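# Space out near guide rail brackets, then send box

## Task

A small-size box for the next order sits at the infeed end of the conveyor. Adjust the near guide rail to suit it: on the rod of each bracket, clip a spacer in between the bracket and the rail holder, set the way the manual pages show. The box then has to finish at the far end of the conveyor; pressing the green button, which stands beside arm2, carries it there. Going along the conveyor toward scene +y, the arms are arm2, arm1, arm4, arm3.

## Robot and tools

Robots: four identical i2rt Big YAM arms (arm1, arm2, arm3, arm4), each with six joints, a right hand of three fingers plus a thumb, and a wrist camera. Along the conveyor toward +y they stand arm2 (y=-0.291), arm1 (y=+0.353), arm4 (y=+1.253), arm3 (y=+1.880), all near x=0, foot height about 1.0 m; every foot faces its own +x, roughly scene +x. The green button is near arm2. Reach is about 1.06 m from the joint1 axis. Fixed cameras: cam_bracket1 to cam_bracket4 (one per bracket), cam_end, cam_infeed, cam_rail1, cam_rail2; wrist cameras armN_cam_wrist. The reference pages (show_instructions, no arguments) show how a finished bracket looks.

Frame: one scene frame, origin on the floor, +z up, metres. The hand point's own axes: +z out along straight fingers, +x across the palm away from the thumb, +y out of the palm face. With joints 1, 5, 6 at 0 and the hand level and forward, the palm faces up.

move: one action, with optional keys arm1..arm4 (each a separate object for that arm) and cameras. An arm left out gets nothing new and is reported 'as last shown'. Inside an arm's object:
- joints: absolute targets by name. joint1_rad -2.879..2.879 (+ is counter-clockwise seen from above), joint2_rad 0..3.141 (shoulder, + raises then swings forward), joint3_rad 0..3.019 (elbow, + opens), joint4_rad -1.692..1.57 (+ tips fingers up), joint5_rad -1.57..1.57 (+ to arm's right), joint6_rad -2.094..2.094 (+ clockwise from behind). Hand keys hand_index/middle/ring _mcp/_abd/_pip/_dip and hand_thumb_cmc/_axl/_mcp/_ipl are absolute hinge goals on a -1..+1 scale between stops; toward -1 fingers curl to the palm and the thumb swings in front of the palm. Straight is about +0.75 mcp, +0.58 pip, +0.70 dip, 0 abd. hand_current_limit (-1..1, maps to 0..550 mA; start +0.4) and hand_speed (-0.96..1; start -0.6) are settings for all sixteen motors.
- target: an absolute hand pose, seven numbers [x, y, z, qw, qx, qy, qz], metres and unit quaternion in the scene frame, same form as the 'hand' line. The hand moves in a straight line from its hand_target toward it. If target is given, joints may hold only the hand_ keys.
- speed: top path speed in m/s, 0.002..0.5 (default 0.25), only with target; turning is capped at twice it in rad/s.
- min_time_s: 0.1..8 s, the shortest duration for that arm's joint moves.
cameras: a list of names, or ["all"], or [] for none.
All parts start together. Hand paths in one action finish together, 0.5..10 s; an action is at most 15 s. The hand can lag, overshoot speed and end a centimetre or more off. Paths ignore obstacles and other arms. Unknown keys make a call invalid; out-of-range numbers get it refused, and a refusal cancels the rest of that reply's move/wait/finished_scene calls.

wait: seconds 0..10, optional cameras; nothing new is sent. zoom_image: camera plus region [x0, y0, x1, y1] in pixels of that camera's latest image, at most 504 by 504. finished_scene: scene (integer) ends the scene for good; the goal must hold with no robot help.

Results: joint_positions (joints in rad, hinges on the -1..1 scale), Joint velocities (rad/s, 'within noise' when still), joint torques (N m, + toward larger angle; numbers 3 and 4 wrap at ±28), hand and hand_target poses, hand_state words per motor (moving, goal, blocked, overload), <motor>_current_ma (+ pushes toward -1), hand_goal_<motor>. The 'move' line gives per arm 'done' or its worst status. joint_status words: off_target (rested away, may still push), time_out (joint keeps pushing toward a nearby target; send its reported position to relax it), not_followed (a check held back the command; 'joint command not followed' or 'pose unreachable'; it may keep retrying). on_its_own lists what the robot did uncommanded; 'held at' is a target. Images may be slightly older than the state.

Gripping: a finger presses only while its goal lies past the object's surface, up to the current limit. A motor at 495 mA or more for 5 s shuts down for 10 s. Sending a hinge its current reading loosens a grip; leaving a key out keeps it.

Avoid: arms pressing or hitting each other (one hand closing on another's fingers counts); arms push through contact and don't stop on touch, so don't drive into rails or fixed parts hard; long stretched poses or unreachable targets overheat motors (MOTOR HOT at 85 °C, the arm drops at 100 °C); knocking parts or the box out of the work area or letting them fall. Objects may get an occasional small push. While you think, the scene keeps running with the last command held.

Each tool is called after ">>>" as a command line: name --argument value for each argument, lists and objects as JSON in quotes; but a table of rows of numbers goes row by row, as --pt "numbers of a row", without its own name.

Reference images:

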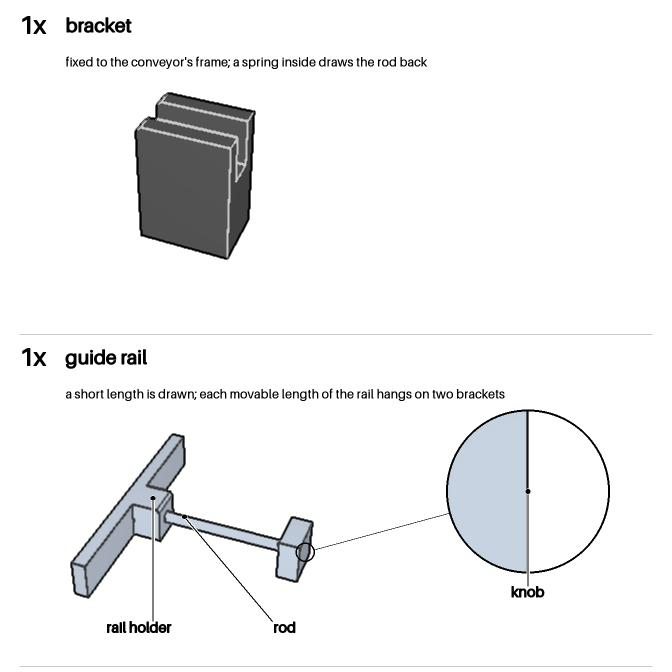

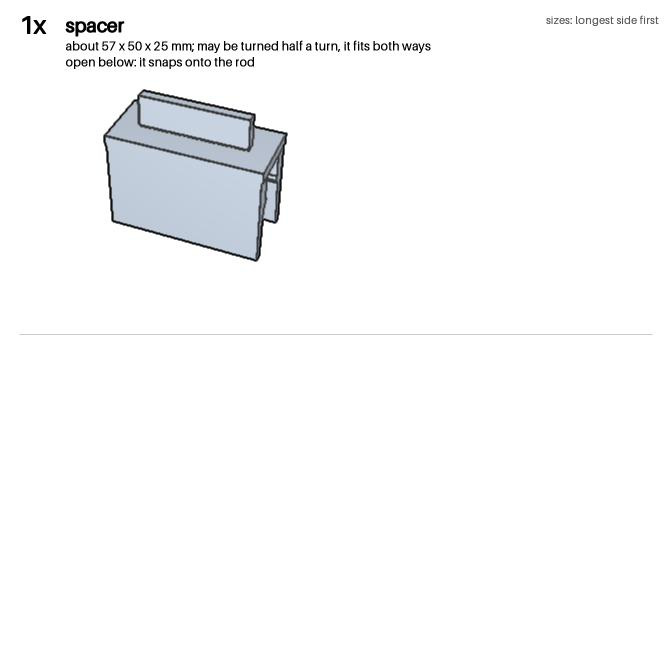

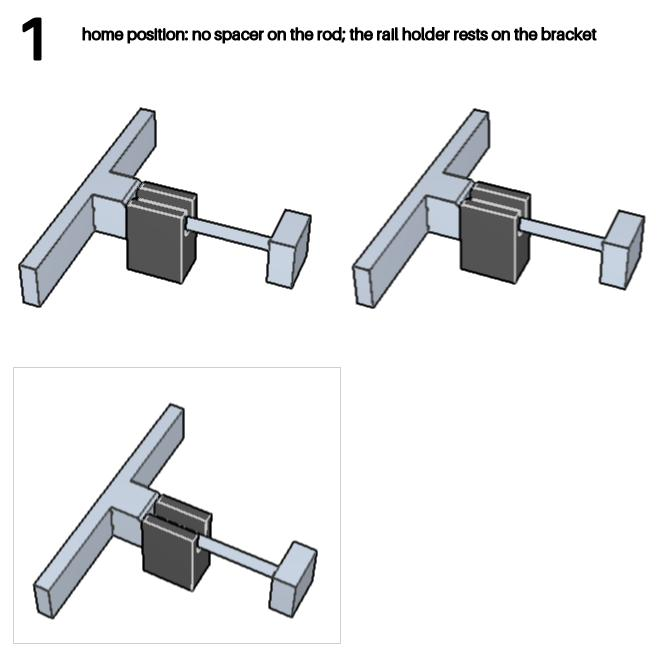

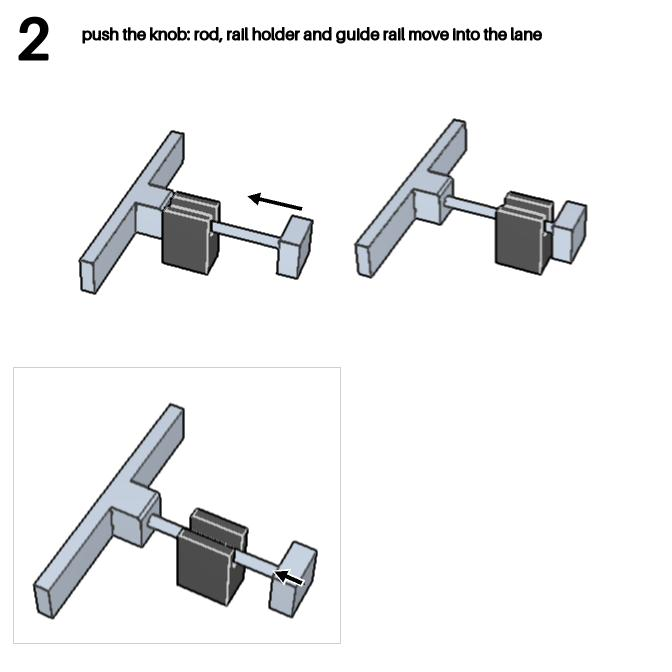

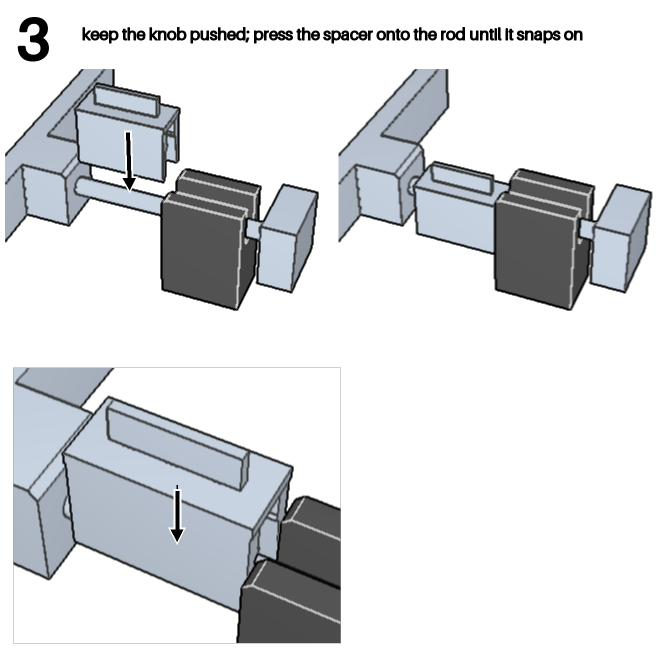

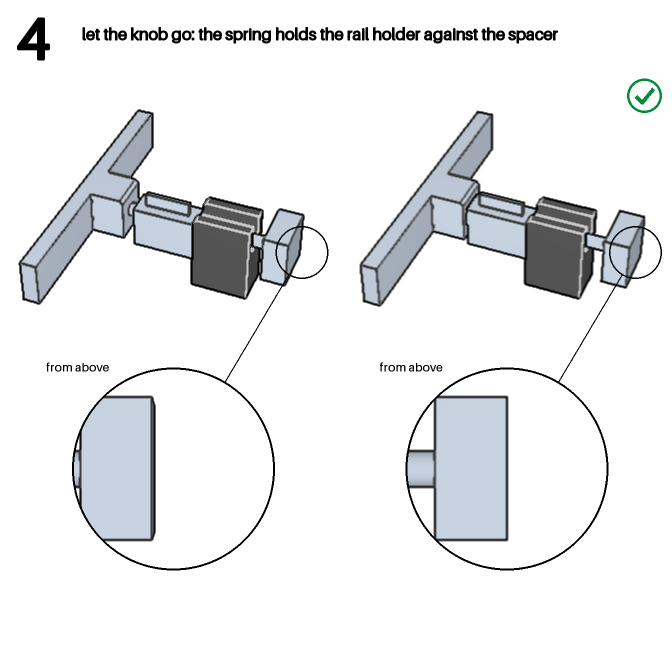

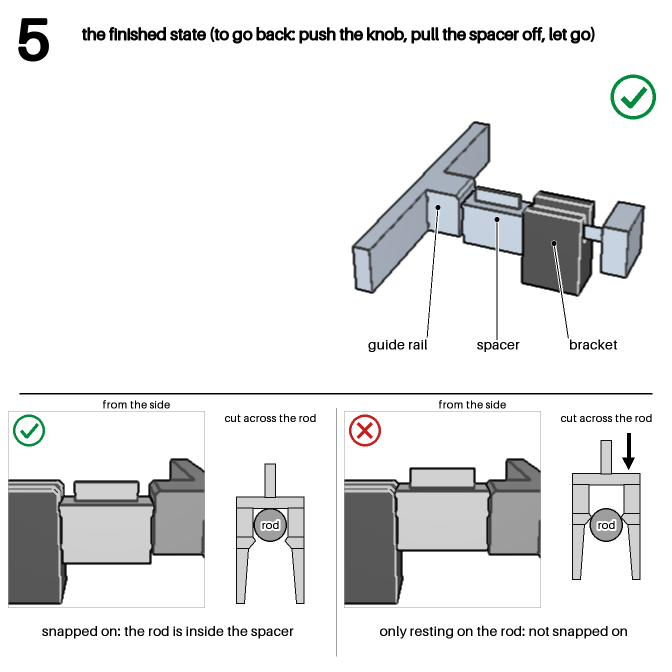

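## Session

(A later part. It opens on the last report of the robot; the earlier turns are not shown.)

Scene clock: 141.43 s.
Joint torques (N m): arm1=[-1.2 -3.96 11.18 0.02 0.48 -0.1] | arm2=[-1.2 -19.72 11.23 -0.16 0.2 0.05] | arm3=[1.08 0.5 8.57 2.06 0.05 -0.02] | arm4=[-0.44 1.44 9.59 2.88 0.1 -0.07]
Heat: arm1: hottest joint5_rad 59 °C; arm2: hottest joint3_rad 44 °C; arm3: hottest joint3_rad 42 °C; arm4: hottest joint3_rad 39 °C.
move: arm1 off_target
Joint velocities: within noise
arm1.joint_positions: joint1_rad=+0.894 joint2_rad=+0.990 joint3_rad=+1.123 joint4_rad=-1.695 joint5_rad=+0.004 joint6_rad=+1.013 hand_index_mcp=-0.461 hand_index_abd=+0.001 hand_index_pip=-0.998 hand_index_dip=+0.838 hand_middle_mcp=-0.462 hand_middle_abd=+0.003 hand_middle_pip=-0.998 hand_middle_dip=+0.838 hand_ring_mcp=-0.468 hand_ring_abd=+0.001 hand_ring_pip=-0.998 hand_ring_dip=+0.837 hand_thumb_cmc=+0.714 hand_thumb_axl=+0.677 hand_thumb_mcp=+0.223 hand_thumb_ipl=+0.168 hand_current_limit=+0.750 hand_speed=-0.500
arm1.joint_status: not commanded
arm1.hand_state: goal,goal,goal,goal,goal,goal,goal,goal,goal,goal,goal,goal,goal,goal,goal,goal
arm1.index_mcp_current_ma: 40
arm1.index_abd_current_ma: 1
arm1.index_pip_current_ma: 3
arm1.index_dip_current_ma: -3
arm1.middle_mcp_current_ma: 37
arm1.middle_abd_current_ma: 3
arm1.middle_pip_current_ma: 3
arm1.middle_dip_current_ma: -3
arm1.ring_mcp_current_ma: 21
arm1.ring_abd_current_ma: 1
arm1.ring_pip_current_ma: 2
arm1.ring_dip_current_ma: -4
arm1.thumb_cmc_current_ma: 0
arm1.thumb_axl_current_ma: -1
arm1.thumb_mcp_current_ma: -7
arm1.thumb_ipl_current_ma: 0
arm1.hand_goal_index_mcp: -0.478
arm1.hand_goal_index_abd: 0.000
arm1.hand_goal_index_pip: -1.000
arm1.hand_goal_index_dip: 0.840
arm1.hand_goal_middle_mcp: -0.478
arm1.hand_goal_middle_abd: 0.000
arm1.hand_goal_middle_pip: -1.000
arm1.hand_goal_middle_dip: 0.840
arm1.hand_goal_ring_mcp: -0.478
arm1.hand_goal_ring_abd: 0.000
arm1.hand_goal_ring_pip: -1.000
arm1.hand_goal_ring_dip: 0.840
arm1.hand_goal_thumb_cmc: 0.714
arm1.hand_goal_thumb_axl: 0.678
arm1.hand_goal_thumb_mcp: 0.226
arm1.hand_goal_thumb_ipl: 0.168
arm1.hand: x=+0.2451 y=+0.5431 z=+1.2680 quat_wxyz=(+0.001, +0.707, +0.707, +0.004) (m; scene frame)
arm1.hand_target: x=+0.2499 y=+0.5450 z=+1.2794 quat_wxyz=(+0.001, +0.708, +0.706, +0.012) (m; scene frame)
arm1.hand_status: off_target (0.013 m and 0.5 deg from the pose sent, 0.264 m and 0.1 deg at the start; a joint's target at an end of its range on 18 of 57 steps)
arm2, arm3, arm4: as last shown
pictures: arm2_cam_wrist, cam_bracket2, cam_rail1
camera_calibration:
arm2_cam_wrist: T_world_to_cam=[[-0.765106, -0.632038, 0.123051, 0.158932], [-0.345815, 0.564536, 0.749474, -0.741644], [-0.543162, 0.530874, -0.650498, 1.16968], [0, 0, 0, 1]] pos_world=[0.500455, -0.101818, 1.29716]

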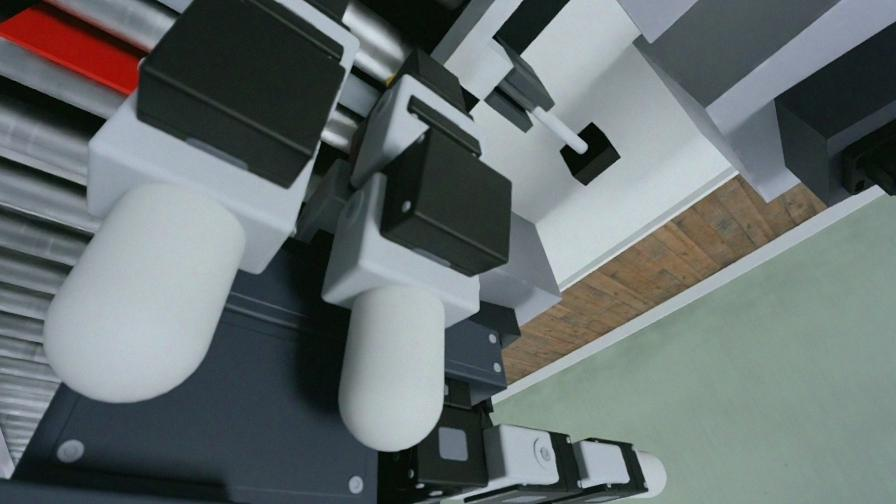

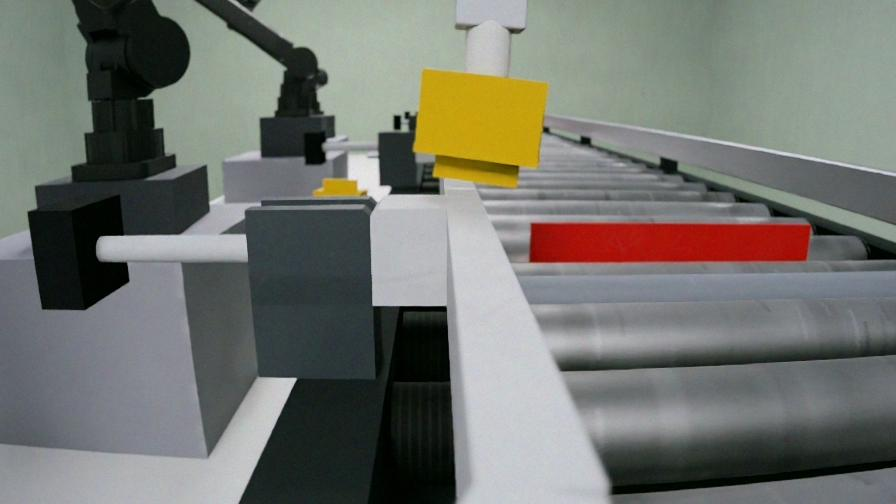

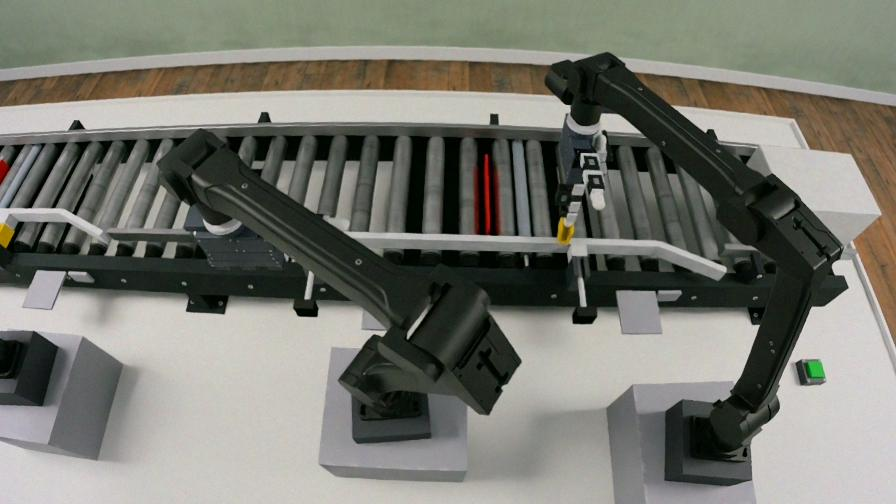

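>>> move --arm2 '{"joints": {"joint1_rad": 0.69, "joint2_rad": 2.0, "joint3_rad": 1.6, "joint4_rad": -0.3, "joint5_rad": -0.25, "joint6_rad": 1.0}, "min_time_s": 3.5}' --arm1 '{"joints": {"joint1_rad": 0.45, "joint2_rad": 1.5, "joint3_rad": 1.4, "joint4_rad": -1.4, "joint5_rad": 0.3, "joint6_rad": 1.5, "hand_index_mcp": 0.93, "hand_index_pip": -0.546, "hand_index_dip": 0.072, "hand_middle_mcp": 1.0, "hand_middle_pip": 1.0, "hand_middle_dip": 1.0, "hand_ring_mcp": 1.0, "hand_ring_pip": 1.0, "hand_ring_dip": 1.0, "hand_thumb_cmc": -0.486, "hand_thumb_mcp": -0.12, "hand_thumb_ipl": 0.006, "hand_thumb_axl": 0.678}, "min_time_s": 3}' --cameras '["cam_rail1", "arm2_cam_wrist"]'

Scene clock: 146.20 s.
Joint torques (N m): arm1=[-0.85 -11.05 12.1 0.85 0.72 0.06] | arm2=[0.26 -18.84 8.69 3.67 -0.16 -0.2] | arm3=[0.32 0.44 8.87 2.09 0.01 0.03] | arm4=[-0.56 1.44 9.62 2.91 0.09 -0.09]
Heat: arm1: hottest joint5_rad 56 °C; arm2: hottest joint3_rad 44 °C; arm3: hottest joint3_rad 42 °C; arm4: hottest joint3_rad 39 °C.
move: arm1 done; arm2 done
Joint velocities: within noise
arm1.joint_positions: joint1_rad=+0.455 joint2_rad=+1.486 joint3_rad=+1.356 joint4_rad=-1.411 joint5_rad=+0.297 joint6_rad=+1.492 hand_index_mcp=+0.929 hand_index_abd=+0.001 hand_index_pip=-0.546 hand_index_dip=+0.075 hand_middle_mcp=+0.992 hand_middle_abd=+0.003 hand_middle_pip=+0.994 hand_middle_dip=+0.998 hand_ring_mcp=+0.994 hand_ring_abd=+0.001 hand_ring_pip=+0.995 hand_ring_dip=+0.997 hand_thumb_cmc=-0.484 hand_thumb_axl=+0.677 hand_thumb_mcp=-0.122 hand_thumb_ipl=+0.007 hand_current_limit=+0.750 hand_speed=-0.500
arm1.joint_status: all done
arm1.hand_state: goal,goal,goal,goal,goal,goal,goal,goal,goal,goal,goal,goal,goal,goal,goal,goal
arm1.index_mcp_current_ma: -1
arm1.index_abd_current_ma: 1
arm1.index_pip_current_ma: 0
arm1.index_dip_current_ma: 4
arm1.middle_mcp_current_ma: -15
arm1.middle_abd_current_ma: 3
arm1.middle_pip_current_ma: -10
arm1.middle_dip_current_ma: -3
arm1.ring_mcp_current_ma: -12
arm1.ring_abd_current_ma: 1
arm1.ring_pip_current_ma: -8
arm1.ring_dip_current_ma: -3
arm1.thumb_cmc_current_ma: 2
arm1.thumb_axl_current_ma: -1
arm1.thumb_mcp_current_ma: -4
arm1.thumb_ipl_current_ma: 2
arm1.hand_goal_index_mcp: 0.930
arm1.hand_goal_index_abd: 0.000
arm1.hand_goal_index_pip: -0.546
arm1.hand_goal_index_dip: 0.072
arm1.hand_goal_middle_mcp: 1.000
arm1.hand_goal_middle_abd: 0.000
arm1.hand_goal_middle_pip: 1.000
arm1.hand_goal_middle_dip: 1.000
arm1.hand_goal_ring_mcp: 1.000
arm1.hand_goal_ring_abd: 0.000
arm1.hand_goal_ring_pip: 1.000
arm1.hand_goal_ring_dip: 1.000
arm1.hand_goal_thumb_cmc: -0.486
arm1.hand_goal_thumb_axl: 0.678
arm1.hand_goal_thumb_mcp: -0.120
arm1.hand_goal_thumb_ipl: 0.006
arm1.hand: x=+0.4570 y=+0.4716 z=+1.2290 quat_wxyz=(+0.140, +0.938, +0.314, +0.050) (m; scene frame)
arm1.hand_target: x=+0.4703 y=+0.4771 z=+1.2399 quat_wxyz=(+0.136, +0.940, +0.305, +0.070) (m; scene frame)
arm1.hand_status: not commanded
arm2.joint_positions: joint1_rad=+0.682 joint2_rad=+1.963 joint3_rad=+1.604 joint4_rad=-0.315 joint5_rad=-0.247 joint6_rad=+1.009 hand_index_mcp=+0.749 hand_index_abd=+0.001 hand_index_pip=+0.580 hand_index_dip=+0.700 hand_middle_mcp=-0.473 hand_middle_abd=+0.001 hand_middle_pip=-0.998 hand_middle_dip=+0.838 hand_ring_mcp=-0.468 hand_ring_abd=+0.001 hand_ring_pip=-0.998 hand_ring_dip=+0.842 hand_thumb_cmc=+0.714 hand_thumb_axl=+0.677 hand_thumb_mcp=+0.220 hand_thumb_ipl=+0.166 hand_current_limit=+0.600 hand_speed=-0.500
arm2.joint_status: all done
arm2.hand_state: goal,goal,goal,goal,goal,goal,goal,goal,goal,goal,goal,goal,goal,goal,goal,goal
arm2.index_mcp_current_ma: 0
arm2.index_abd_current_ma: 0
arm2.index_pip_current_ma: 0
arm2.index_dip_current_ma: 0
arm2.middle_mcp_current_ma: 0
arm2.middle_abd_current_ma: 0
arm2.middle_pip_current_ma: 0
arm2.middle_dip_current_ma: 0
arm2.ring_mcp_current_ma: 2
arm2.ring_abd_current_ma: 0
arm2.ring_pip_current_ma: 0
arm2.ring_dip_current_ma: 0
arm2.thumb_cmc_current_ma: 0
arm2.thumb_axl_current_ma: 0
arm2.thumb_mcp_current_ma: -1
arm2.thumb_ipl_current_ma: 0
arm2.hand_goal_index_mcp: 0.750
arm2.hand_goal_index_abd: 0.000
arm2.hand_goal_index_pip: 0.580
arm2.hand_goal_index_dip: 0.700
arm2.hand_goal_middle_mcp: -0.478
arm2.hand_goal_middle_abd: 0.000
arm2.hand_goal_middle_pip: -1.000
arm2.hand_goal_middle_dip: 0.840
arm2.hand_goal_ring_mcp: -0.478
arm2.hand_goal_ring_abd: 0.000
arm2.hand_goal_ring_pip: -1.000
arm2.hand_goal_ring_dip: 0.840
arm2.hand_goal_thumb_cmc: 0.714
arm2.hand_goal_thumb_axl: 0.678
arm2.hand_goal_thumb_mcp: 0.226
arm2.hand_goal_thumb_ipl: 0.168
arm2.hand: x=+0.6547 y=+0.0843 z=+1.1824 quat_wxyz=(-0.105, +0.738, +0.510, +0.429) (m; scene frame)
arm2.hand_target: x=+0.6532 y=+0.0925 z=+1.1543 quat_wxyz=(-0.108, +0.739, +0.518, +0.418) (m; scene frame)
arm2.hand_status: not commanded
arm3, arm4: as last shown
pictures: arm2_cam_wrist, cam_rail1
camera_calibration:
arm2_cam_wrist: T_world_to_cam=[[0.404539, -0.847515, -0.343607, 0.238587], [-0.89873, -0.437945, 0.022102, 0.54582], [-0.169213, 0.299869, -0.938853, 1.31864], [0, 0, 0, 1]] pos_world=[0.617158, 0.0458267, 1.30793]

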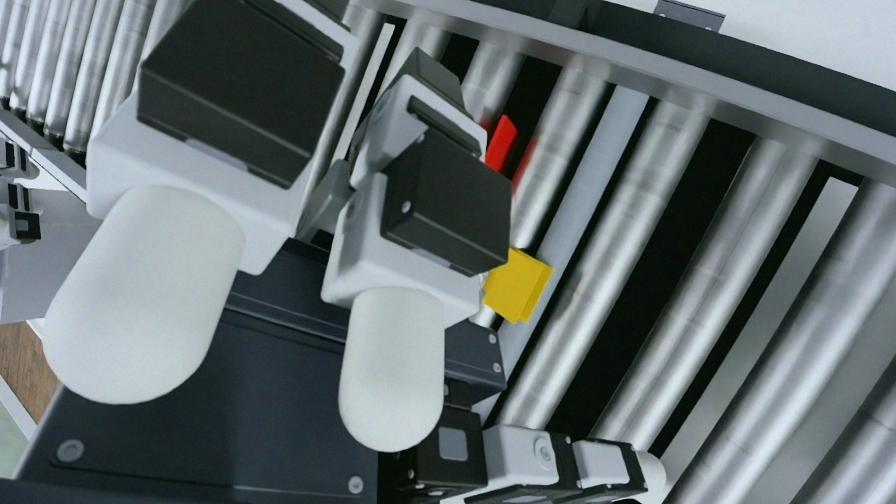

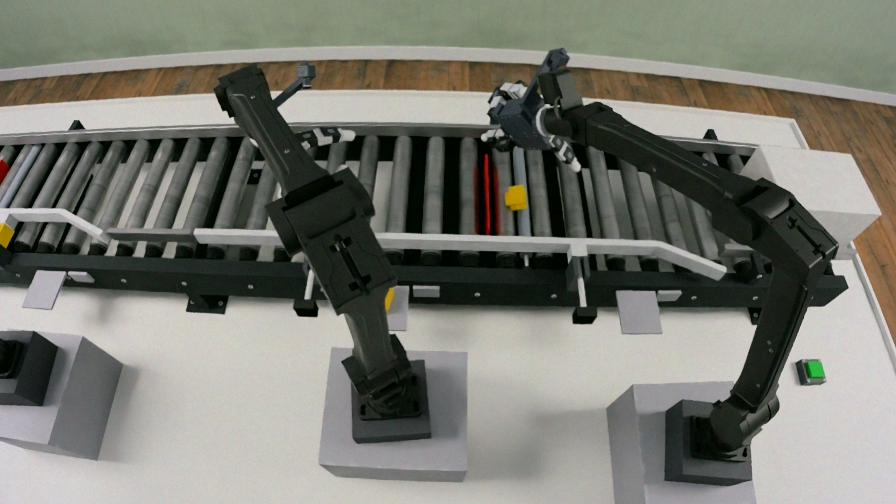

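>>> zoom_image --camera "cam_rail1" --region '[470, 150, 570, 250]'

>>> zoom_image --camera "arm2_cam_wrist" --region '[430, 200, 630, 370]'

Scaled by 5.040 from the camera's 896x504 image, which has a finer 1280x720 frame.

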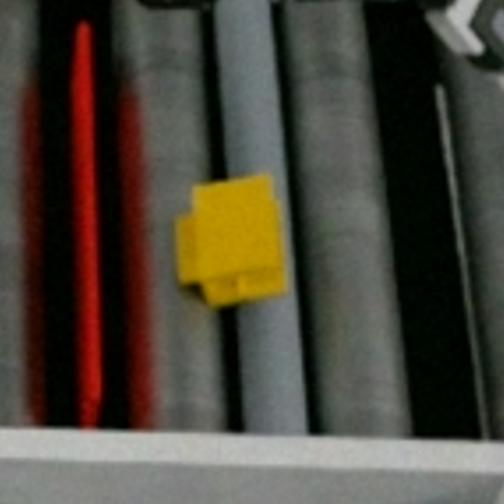

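Scaled by 2.520 from the camera's 896x504 image, which has a finer 1280x720 frame.

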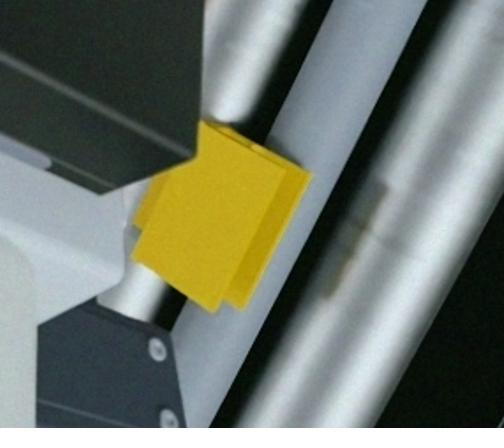

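>>> move --arm2 '{"joints": {"joint1_rad": 0.698, "joint2_rad": 2.49, "joint3_rad": 2.54, "joint4_rad": -1.62, "joint5_rad": 0, "joint6_rad": -0.955, "hand_index_abd": 0.06, "hand_ring_mcp": 0.75, "hand_ring_pip": 0.58, "hand_ring_dip": 0.70, "hand_ring_abd": -0.06}, "min_time_s": 3.5}' --cameras '["cam_bracket2", "cam_rail1", "arm2_cam_wrist"]'

Scene clock: 154.63 s.
Joint torques (N m): arm1=[-0.79 -11.11 12.1 0.83 0.72 0.07] | arm2=[0.97 -22.12 11.84 0.53 0.08 -0.07] | arm3=[0.03 0.5 8.65 1.92 -0.02 0] | arm4=[-0.56 1.73 9.59 2.89 0.1 -0.09]
Heat: arm1: hottest joint5_rad 53 °C; arm2: hottest joint3_rad 44 °C; arm3: hottest joint3_rad 42 °C; arm4: hottest joint3_rad 39 °C.
move: arm2 done
Joint velocities: within noise
arm1, arm3, arm4: as last shown
arm2.joint_positions: joint1_rad=+0.689 joint2_rad=+2.447 joint3_rad=+2.496 joint4_rad=-1.612 joint5_rad=-0.003 joint6_rad=-0.945 hand_index_mcp=+0.751 hand_index_abd=+0.060 hand_index_pip=+0.580 hand_index_dip=+0.700 hand_middle_mcp=-0.473 hand_middle_abd=+0.001 hand_middle_pip=-0.999 hand_middle_dip=+0.838 hand_ring_mcp=+0.751 hand_ring_abd=-0.057 hand_ring_pip=+0.578 hand_ring_dip=+0.702 hand_thumb_cmc=+0.717 hand_thumb_axl=+0.677 hand_thumb_mcp=+0.220 hand_thumb_ipl=+0.166 hand_current_limit=+0.600 hand_speed=-0.500
arm2.joint_status: all done
arm2.hand_state: goal,goal,goal,goal,goal,goal,goal,goal,goal,goal,goal,goal,goal,goal,goal,goal
arm2.index_mcp_current_ma: 0
arm2.index_abd_current_ma: 0
arm2.index_pip_current_ma: 0
arm2.index_dip_current_ma: 0
arm2.middle_mcp_current_ma: 0
arm2.middle_abd_current_ma: 0
arm2.middle_pip_current_ma: 0
arm2.middle_dip_current_ma: 0
arm2.ring_mcp_current_ma: 0
arm2.ring_abd_current_ma: 0
arm2.ring_pip_current_ma: 0
arm2.ring_dip_current_ma: 0
arm2.thumb_cmc_current_ma: 0
arm2.thumb_axl_current_ma: 0
arm2.thumb_mcp_current_ma: -1
arm2.thumb_ipl_current_ma: 0
arm2.hand_goal_index_mcp: 0.750
arm2.hand_goal_index_abd: 0.060
arm2.hand_goal_index_pip: 0.580
arm2.hand_goal_index_dip: 0.700
arm2.hand_goal_middle_mcp: -0.478
arm2.hand_goal_middle_abd: 0.000
arm2.hand_goal_middle_pip: -1.000
arm2.hand_goal_middle_dip: 0.840
arm2.hand_goal_ring_mcp: 0.750
arm2.hand_goal_ring_abd: -0.060
arm2.hand_goal_ring_pip: 0.580
arm2.hand_goal_ring_dip: 0.700
arm2.hand_goal_thumb_cmc: 0.714
arm2.hand_goal_thumb_axl: 0.678
arm2.hand_goal_thumb_mcp: 0.226
arm2.hand_goal_thumb_ipl: 0.168
arm2.hand: x=+0.6020 y=+0.1709 z=+1.0984 quat_wxyz=(-0.001, +0.044, +0.999, +0.003) (m; scene frame)
arm2.hand_target: x=+0.6024 y=+0.1798 z=+1.0837 quat_wxyz=(-0.003, +0.035, +0.999, +0.000) (m; scene frame)
arm2.hand_status: not commanded
pictures: arm2_cam_wrist, cam_bracket2, cam_rail1
camera_calibration:
arm2_cam_wrist: T_world_to_cam=[[0.823396, 0.561303, 0.0834104, -0.65757], [0.324385, -0.586175, 0.74241, -0.963879], [0.46561, -0.584241, -0.664733, 0.672816], [0, 0, 0, 1]] pos_world=[0.540838, 0.19718, 1.21769]

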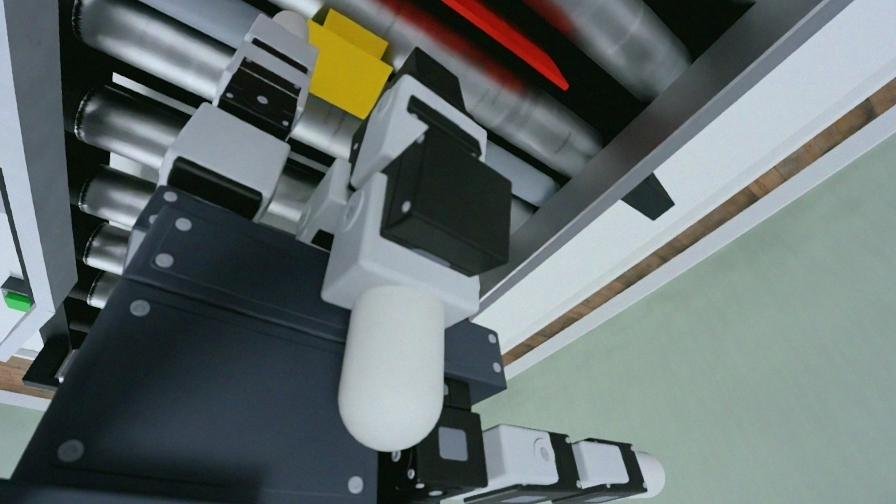

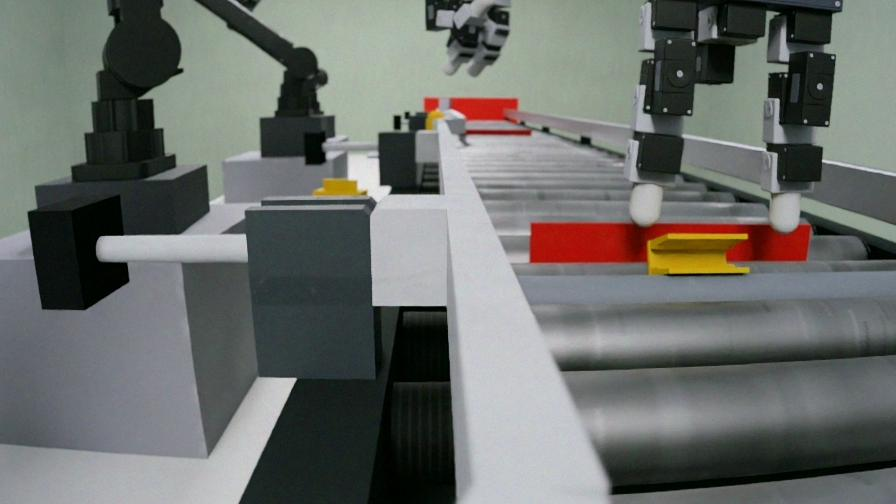

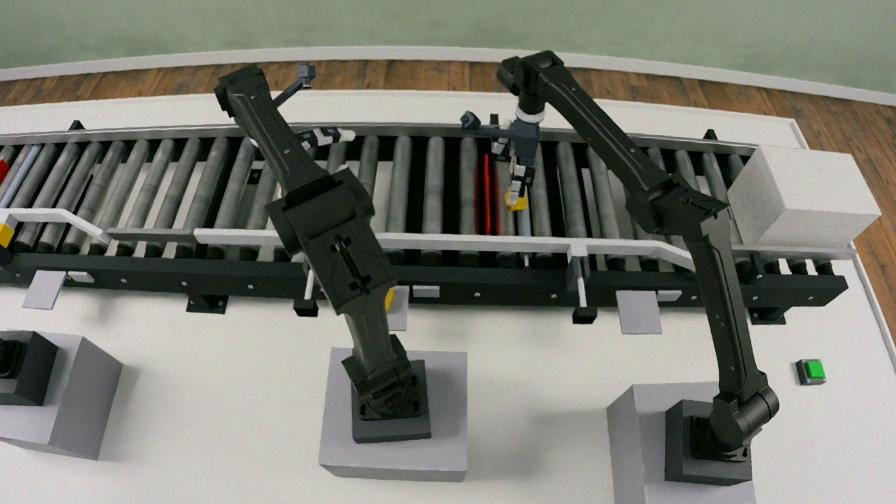

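>>> zoom_image --camera "cam_bracket2" --region '[600, 120, 860, 300]'

>>> zoom_image --camera "arm2_cam_wrist" --region '[200, 0, 460, 160]'

Scaled by 1.938 from the camera's 896x504 image, which has a finer 1280x720 frame.

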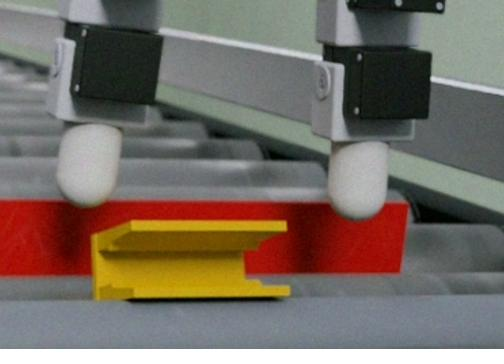

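Scaled by 1.938 from the camera's 896x504 image, which has a finer 1280x720 frame.

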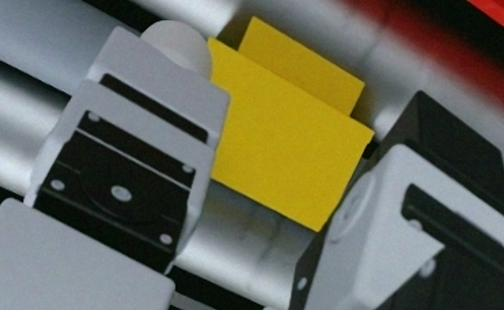

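>>> move --arm2 '{"target": [0.582, 0.168, 1.075, 0, 0, 1, 0], "speed": 0.1}' --cameras '["cam_bracket2"]'

>>> move --arm2 '{"target": [0.582, 0.168, 1.052, 0, 0, 1, 0], "speed": 0.06}' --cameras '["cam_bracket2", "arm2_cam_wrist"]'

Scene clock: 156.87 s.
Joint torques (N m): arm1=[-0.85 -11.11 12.11 0.85 0.72 0.06] | arm2=[-0.21 -25.58 8.03 1.18 -0.01 -0.13] | arm3=[0.44 1.03 8.7 1.96 0.03 -0.01] | arm4=[-0.62 1.32 9.62 2.84 0.09 -0.08]
Heat: arm1: hottest joint5_rad 52 °C; arm2: hottest joint3_rad 44 °C; arm3: hottest joint3_rad 42 °C; arm4: hottest joint3_rad 39 °C.
move: arm2 done
Joint velocities: within noise
arm1, arm3, arm4: as last shown
arm2.joint_positions: joint1_rad=+0.689 joint2_rad=+2.393 joint3_rad=+2.325 joint4_rad=-1.510 joint5_rad=+0.002 joint6_rad=-1.020 hand_index_mcp=+0.745 hand_index_abd=+0.063 hand_index_pip=+0.576 hand_index_dip=+0.697 hand_middle_mcp=-0.472 hand_middle_abd=+0.001 hand_middle_pip=-0.999 hand_middle_dip=+0.838 hand_ring_mcp=+0.750 hand_ring_abd=-0.058 hand_ring_pip=+0.578 hand_ring_dip=+0.702 hand_thumb_cmc=+0.716 hand_thumb_axl=+0.677 hand_thumb_mcp=+0.220 hand_thumb_ipl=+0.166 hand_current_limit=+0.600 hand_speed=-0.500
arm2.joint_status: not commanded
arm2.hand_state: goal,goal,goal,goal,goal,goal,goal,goal,goal,goal,goal,goal,goal,goal,goal,goal
arm2.index_mcp_current_ma: 0
arm2.index_abd_current_ma: 0
arm2.index_pip_current_ma: 0
arm2.index_dip_current_ma: 0
arm2.middle_mcp_current_ma: 1
arm2.middle_abd_current_ma: 0
arm2.middle_pip_current_ma: 0
arm2.middle_dip_current_ma: 0
arm2.ring_mcp_current_ma: 0
arm2.ring_abd_current_ma: 0
arm2.ring_pip_current_ma: 0
arm2.ring_dip_current_ma: 0
arm2.thumb_cmc_current_ma: 0
arm2.thumb_axl_current_ma: 0
arm2.thumb_mcp_current_ma: -1
arm2.thumb_ipl_current_ma: 0
arm2.hand_goal_index_mcp: 0.750
arm2.hand_goal_index_abd: 0.060
arm2.hand_goal_index_pip: 0.580
arm2.hand_goal_index_dip: 0.700
arm2.hand_goal_middle_mcp: -0.478
arm2.hand_goal_middle_abd: 0.000
arm2.hand_goal_middle_pip: -1.000
arm2.hand_goal_middle_dip: 0.840
arm2.hand_goal_ring_mcp: 0.750
arm2.hand_goal_ring_abd: -0.060
arm2.hand_goal_ring_pip: 0.580
arm2.hand_goal_ring_dip: 0.700
arm2.hand_goal_thumb_cmc: 0.714
arm2.hand_goal_thumb_axl: 0.678
arm2.hand_goal_thumb_mcp: 0.226
arm2.hand_goal_thumb_ipl: 0.168
arm2.hand: x=+0.5832 y=+0.1645 z=+1.0706 quat_wxyz=(-0.006, +0.007, +1.000, -0.003) (m; scene frame)
arm2.hand_target: x=+0.5821 y=+0.1679 z=+1.0751 quat_wxyz=(+0.000, +0.000, +1.000, +0.000) (m; scene frame)
arm2.hand_status: done (0.006 m and 1.1 deg from the pose sent, 0.031 m and 5.1 deg at the start)
pictures: cam_bracket2

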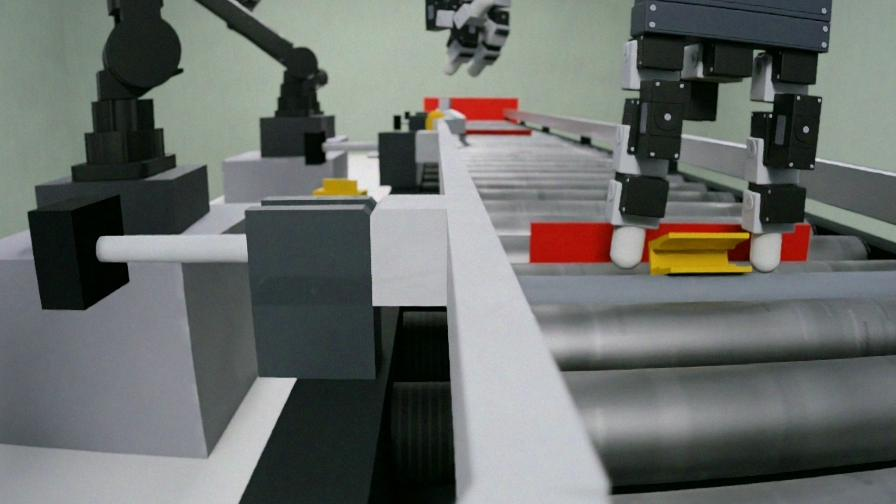

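Scene clock: 157.83 s.
Joint torques (N m): arm1=[-0.85 -11.11 12.1 0.84 0.72 0.06] | arm2=[-0.09 -23.18 7.35 1.42 -0.03 -0.11] | arm3=[0.21 0.79 8.61 2.19 0.05 -0.01] | arm4=[-0.67 1.44 9.59 2.88 0.1 -0.09]
Heat: arm1: hottest joint5_rad 52 °C; arm2: hottest joint3_rad 44 °C; arm3: hottest joint3_rad 42 °C; arm4: hottest joint3_rad 39 °C.
move: arm2 off_target
Joint velocities: within noise
arm1: as last shown
arm2.joint_positions: joint1_rad=+0.689 joint2_rad=+2.387 joint3_rad=+2.288 joint4_rad=-1.463 joint5_rad=+0.002 joint6_rad=-1.021 hand_index_mcp=+0.749 hand_index_abd=+0.047 hand_index_pip=+0.578 hand_index_dip=+0.697 hand_middle_mcp=-0.472 hand_middle_abd=+0.001 hand_middle_pip=-0.999 hand_middle_dip=+0.838 hand_ring_mcp=+0.750 hand_ring_abd=-0.058 hand_ring_pip=+0.578 hand_ring_dip=+0.702 hand_thumb_cmc=+0.716 hand_thumb_axl=+0.677 hand_thumb_mcp=+0.220 hand_thumb_ipl=+0.166 hand_current_limit=+0.600 hand_speed=-0.500
arm2.joint_status: not commanded
arm2.hand_state: goal,goal,goal,goal,goal,goal,goal,goal,goal,goal,goal,goal,goal,goal,goal,goal
arm2.index_mcp_current_ma: 0
arm2.index_abd_current_ma: -2
arm2.index_pip_current_ma: 0
arm2.index_dip_current_ma: 0
arm2.middle_mcp_current_ma: 1
arm2.middle_abd_current_ma: 0
arm2.middle_pip_current_ma: 0
arm2.middle_dip_current_ma: 0
arm2.ring_mcp_current_ma: 0
arm2.ring_abd_current_ma: 0
arm2.ring_pip_current_ma: 0
arm2.ring_dip_current_ma: 0
arm2.thumb_cmc_current_ma: 0
arm2.thumb_axl_current_ma: 0
arm2.thumb_mcp_current_ma: -1
arm2.thumb_ipl_current_ma: 0
arm2.hand_goal_index_mcp: 0.750
arm2.hand_goal_index_abd: 0.060
arm2.hand_goal_index_pip: 0.580
arm2.hand_goal_index_dip: 0.700
arm2.hand_goal_middle_mcp: -0.478
arm2.hand_goal_middle_abd: 0.000
arm2.hand_goal_middle_pip: -1.000
arm2.hand_goal_middle_dip: 0.840
arm2.hand_goal_ring_mcp: 0.750
arm2.hand_goal_ring_abd: -0.060
arm2.hand_goal_ring_pip: 0.580
arm2.hand_goal_ring_dip: 0.700
arm2.hand_goal_thumb_cmc: 0.714
arm2.hand_goal_thumb_axl: 0.678
arm2.hand_goal_thumb_mcp: 0.226
arm2.hand_goal_thumb_ipl: 0.168
arm2.hand: x=+0.5846 y=+0.1654 z=+1.0620 quat_wxyz=(+0.001, +0.006, +1.000, +0.001) (m; scene frame)
arm2.hand_target: x=+0.5820 y=+0.1679 z=+1.0521 quat_wxyz=(+0.000, +0.000, +1.000, +0.000) (m; scene frame)
arm2.hand_status: off_target (0.011 m and 0.8 deg from the pose sent, 0.019 m and 1.1 deg at the start)
arm3.joint_positions: joint1_rad=-0.066 joint2_rad=+0.623 joint3_rad=+1.407 joint4_rad=-1.267 joint5_rad=-0.036 joint6_rad=+1.128 hand_index_mcp=+0.754 hand_index_abd=+0.001 hand_index_pip=+0.577 hand_index_dip=+0.696 hand_middle_mcp=+0.754 hand_middle_abd=+0.001 hand_middle_pip=+0.577 hand_middle_dip=+0.696 hand_ring_mcp=+0.754 hand_ring_abd=+0.001 hand_ring_pip=+0.577 hand_ring_dip=+0.696 hand_thumb_cmc=+0.714 hand_thumb_axl=+0.677 hand_thumb_mcp=+0.226 hand_thumb_ipl=+0.168 hand_current_limit=+0.400 hand_speed=-0.600
arm3.joint_status: not commanded
arm3.hand_state: goal,goal,goal,goal,goal,goal,goal,goal,goal,goal,goal,goal,goal,goal,goal,goal
arm3.index_mcp_current_ma: 0
arm3.index_abd_current_ma: 0
arm3.index_pip_current_ma: 1
arm3.index_dip_current_ma: 0
arm3.middle_mcp_current_ma: 0
arm3.middle_abd_current_ma: 1
arm3.middle_pip_current_ma: 1
arm3.middle_dip_current_ma: 0
arm3.ring_mcp_current_ma: 0
arm3.ring_abd_current_ma: 0
arm3.ring_pip_current_ma: 1
arm3.ring_dip_current_ma: 0
arm3.thumb_cmc_current_ma: 0
arm3.thumb_axl_current_ma: -1
arm3.thumb_mcp_current_ma: 0
arm3.thumb_ipl_current_ma: 0
arm3.hand_goal_index_mcp: 0.754
arm3.hand_goal_index_abd: 0.000
arm3.hand_goal_index_pip: 0.576
arm3.hand_goal_index_dip: 0.696
arm3.hand_goal_middle_mcp: 0.754
arm3.hand_goal_middle_abd: 0.000
arm3.hand_goal_middle_pip: 0.576
arm3.hand_goal_middle_dip: 0.696
arm3.hand_goal_ring_mcp: 0.754
arm3.hand_goal_ring_abd: 0.000
arm3.hand_goal_ring_pip: 0.576
arm3.hand_goal_ring_dip: 0.696
arm3.hand_goal_thumb_cmc: 0.714
arm3.hand_goal_thumb_axl: 0.678
arm3.hand_goal_thumb_mcp: 0.226
arm3.hand_goal_thumb_ipl: 0.168
arm3.hand: x=+0.1674 y=+1.7468 z=+1.5789 quat_wxyz=(+0.148, +0.846, +0.109, +0.500) (m; scene frame)
arm3.hand_target: x=+0.1644 y=+1.7474 z=+1.5900 quat_wxyz=(+0.152, +0.840, +0.109, +0.510) (m; scene frame)
arm3.hand_status: not commanded
arm4.joint_positions: joint1_rad=+0.036 joint2_rad=+0.636 joint3_rad=+1.438 joint4_rad=-1.159 joint5_rad=-0.065 joint6_rad=+1.072 hand_index_mcp=+0.755 hand_index_abd=+0.001 hand_index_pip=+0.577 hand_index_dip=+0.696 hand_middle_mcp=+0.755 hand_middle_abd=+0.001 hand_middle_pip=+0.577 hand_middle_dip=+0.696 hand_ring_mcp=+0.755 hand_ring_abd=+0.001 hand_ring_pip=+0.577 hand_ring_dip=+0.696 hand_thumb_cmc=+0.715 hand_thumb_axl=+0.677 hand_thumb_mcp=+0.226 hand_thumb_ipl=+0.168 hand_current_limit=+0.400 hand_speed=-0.600
arm4.joint_status: not commanded
arm4.hand_state: goal,goal,goal,goal,goal,goal,goal,goal,goal,goal,goal,goal,goal,goal,goal,goal
arm4.index_mcp_current_ma: 2
arm4.index_abd_current_ma: 1
arm4.index_pip_current_ma: 1
arm4.index_dip_current_ma: 0
arm4.middle_mcp_current_ma: 2
arm4.middle_abd_current_ma: 0
arm4.middle_pip_current_ma: 1
arm4.middle_dip_current_ma: 0
arm4.ring_mcp_current_ma: 2
arm4.ring_abd_current_ma: 1
arm4.ring_pip_current_ma: 1
arm4.ring_dip_current_ma: 0
arm4.thumb_cmc_current_ma: 2
arm4.thumb_axl_current_ma: -1
arm4.thumb_mcp_current_ma: 0
arm4.thumb_ipl_current_ma: 0
arm4.hand_goal_index_mcp: 0.754
arm4.hand_goal_index_abd: 0.000
arm4.hand_goal_index_pip: 0.576
arm4.hand_goal_index_dip: 0.696
arm4.hand_goal_middle_mcp: 0.754
arm4.hand_goal_middle_abd: 0.000
arm4.hand_goal_middle_pip: 0.576
arm4.hand_goal_middle_dip: 0.696
arm4.hand_goal_ring_mcp: 0.754
arm4.hand_goal_ring_abd: 0.000
arm4.hand_goal_ring_pip: 0.576
arm4.hand_goal_ring_dip: 0.696
arm4.hand_goal_thumb_cmc: 0.714
arm4.hand_goal_thumb_axl: 0.678
arm4.hand_goal_thumb_mcp: 0.226
arm4.hand_goal_thumb_ipl: 0.168
arm4.hand: x=+0.3151 y=+1.2167 z=+1.6294 quat_wxyz=(+0.081, +0.779, +0.272, +0.559) (m; scene frame)
arm4.hand_target: x=+0.3107 y=+1.2162 z=+1.6444 quat_wxyz=(+0.084, +0.770, +0.270, +0.572) (m; scene frame)
arm4.hand_status: not commanded
pictures: arm2_cam_wrist, cam_bracket2
camera_calibration:
arm2_cam_wrist: T_world_to_cam=[[0.778321, 0.622194, 0.0842044, -0.621642], [0.364578, -0.557045, 0.74618, -0.966777], [0.511174, -0.550068, -0.660398, 0.616541], [0, 0, 0, 1]] pos_world=[0.521143, 0.187384, 1.1809]

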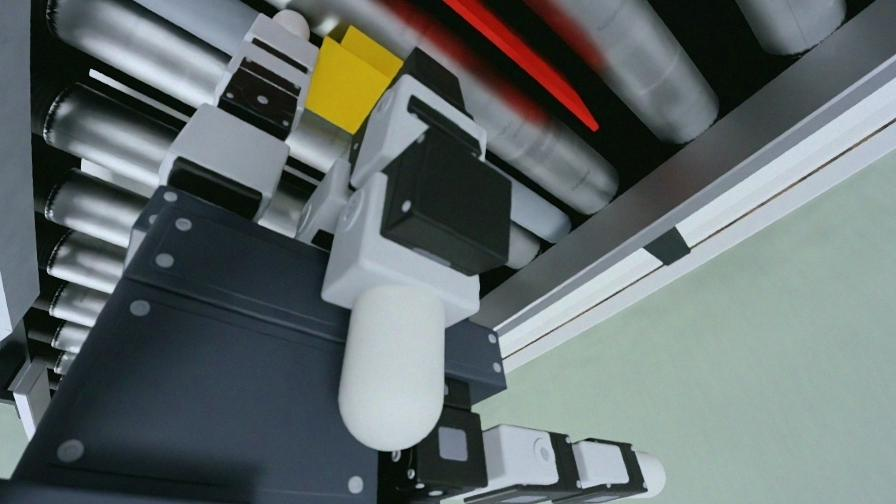

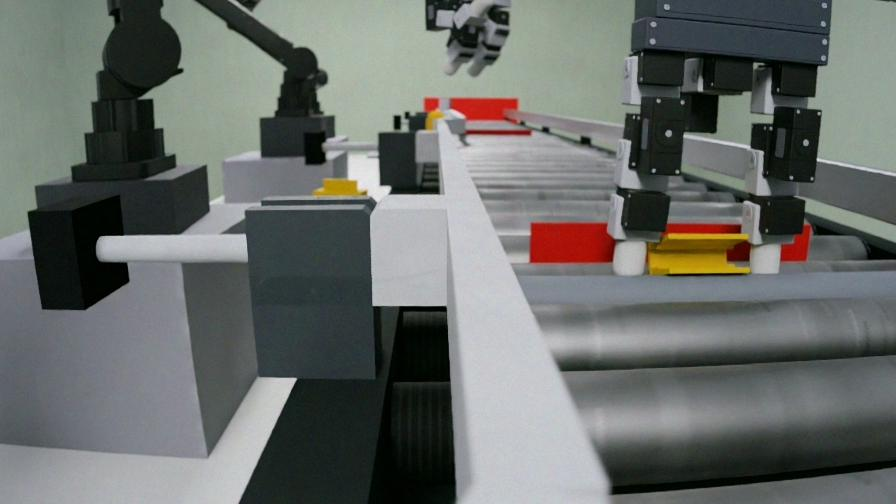

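>>> move --arm2 '{"joints": {"hand_index_abd": -0.10, "hand_ring_abd": 0.10, "hand_current_limit": 0.75, "hand_speed": -0.8}}' --cameras '["cam_bracket2", "arm2_cam_wrist"]'

Scene clock: 158.50 s.
Joint torques (N m): arm1=[-0.85 -11.16 12.14 0.84 0.71 0.07] | arm2=[0.5 -23.88 7.64 0.99 -0.09 -0.09] | arm3=[0.79 0.85 8.42 2.11 0.06 -0.02] | arm4=[-0.56 1.44 9.59 2.82 0.09 -0.08]
Heat: arm1: hottest joint5_rad 52 °C; arm2: hottest joint3_rad 44 °C; arm3: hottest joint3_rad 42 °C; arm4: hottest joint3_rad 39 °C.
move: arm2 off_target
Joint velocities: within noise
arm1, arm3, arm4: as last shown
arm2.joint_positions: joint1_rad=+0.689 joint2_rad=+2.387 joint3_rad=+2.288 joint4_rad=-1.453 joint5_rad=+0.004 joint6_rad=-1.022 hand_index_mcp=+0.751 hand_index_abd=-0.010 hand_index_pip=+0.579 hand_index_dip=+0.698 hand_middle_mcp=-0.472 hand_middle_abd=+0.001 hand_middle_pip=-0.999 hand_middle_dip=+0.838 hand_ring_mcp=+0.751 hand_ring_abd=+0.040 hand_ring_pip=+0.580 hand_ring_dip=+0.702 hand_thumb_cmc=+0.716 hand_thumb_axl=+0.677 hand_thumb_mcp=+0.220 hand_thumb_ipl=+0.166 hand_current_limit=+0.750 hand_speed=-0.800
arm2.joint_status: hand_index_abd off_target (ended at -0.010, target -0.100); hand_ring_abd off_target (ended at +0.040, target +0.100); the others done
arm2.hand_state: goal,blocked,goal,goal,goal,goal,goal,goal,goal,blocked,goal,goal,goal,goal,goal,goal
arm2.index_mcp_current_ma: 0
arm2.index_abd_current_ma: 93
arm2.index_pip_current_ma: 0
arm2.index_dip_current_ma: 0
arm2.middle_mcp_current_ma: 1
arm2.middle_abd_current_ma: 0
arm2.middle_pip_current_ma: 0
arm2.middle_dip_current_ma: 0
arm2.ring_mcp_current_ma: 0
arm2.ring_abd_current_ma: -41
arm2.ring_pip_current_ma: 0
arm2.ring_dip_current_ma: 0
arm2.thumb_cmc_current_ma: 0
arm2.thumb_axl_current_ma: 0
arm2.thumb_mcp_current_ma: -1
arm2.thumb_ipl_current_ma: 0
arm2.hand_goal_index_mcp: 0.750
arm2.hand_goal_index_abd: -0.100
arm2.hand_goal_index_pip: 0.580
arm2.hand_goal_index_dip: 0.700
arm2.hand_goal_middle_mcp: -0.478
arm2.hand_goal_middle_abd: 0.000
arm2.hand_goal_middle_pip: -1.000
arm2.hand_goal_middle_dip: 0.840
arm2.hand_goal_ring_mcp: 0.750
arm2.hand_goal_ring_abd: 0.100
arm2.hand_goal_ring_pip: 0.580
arm2.hand_goal_ring_dip: 0.700
arm2.hand_goal_thumb_cmc: 0.714
arm2.hand_goal_thumb_axl: 0.678
arm2.hand_goal_thumb_mcp: 0.226
arm2.hand_goal_thumb_ipl: 0.168
arm2.hand: x=+0.5869 y=+0.1664 z=+1.0625 quat_wxyz=(+0.006, +0.006, +1.000, +0.003) (m; scene frame)
arm2.hand_target: x=+0.5818 y=+0.1680 z=+1.0521 quat_wxyz=(+0.000, +0.000, +1.000, +0.000) (m; scene frame)
arm2.hand_status: not commanded
pictures: arm2_cam_wrist, cam_bracket2
camera_calibration:
arm2_cam_wrist: T_world_to_cam=[[0.776997, 0.622418, 0.0941858, -0.634037], [0.357579, -0.559529, 0.747706, -0.964597], [0.518085, -0.547287, -0.657316, 0.608592], [0, 0, 0, 1]] pos_world=[0.522262, 0.18799, 1.18099]

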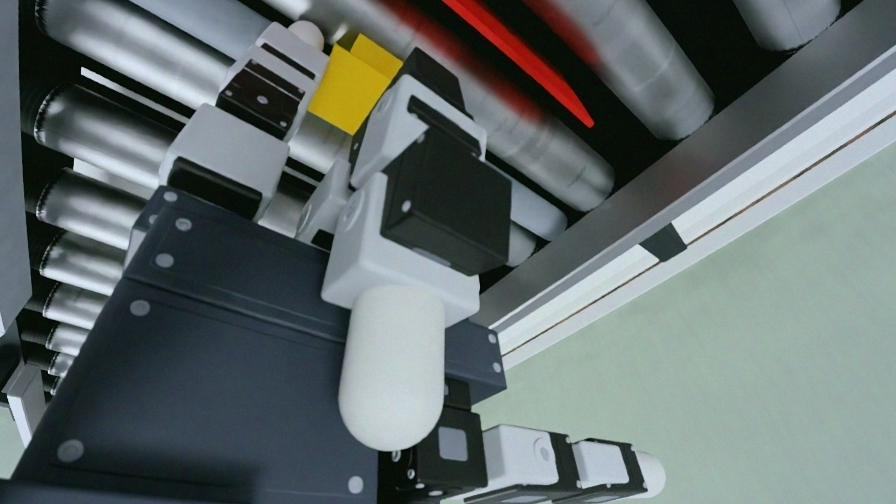

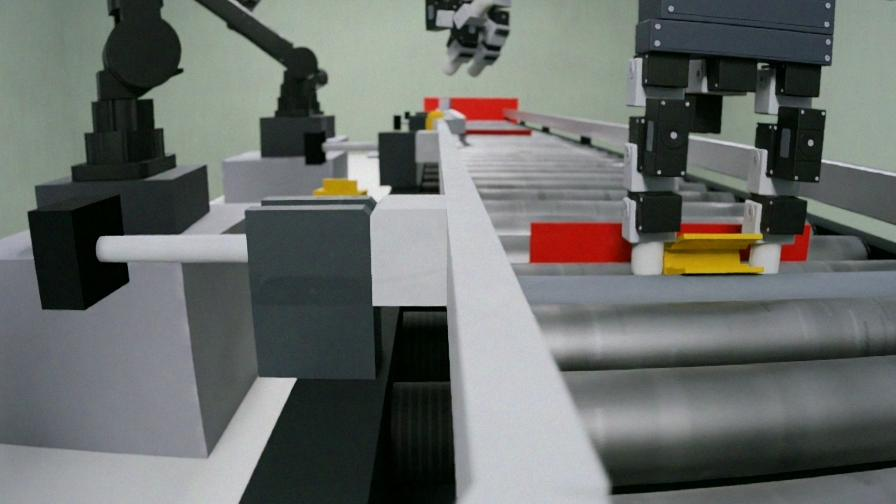

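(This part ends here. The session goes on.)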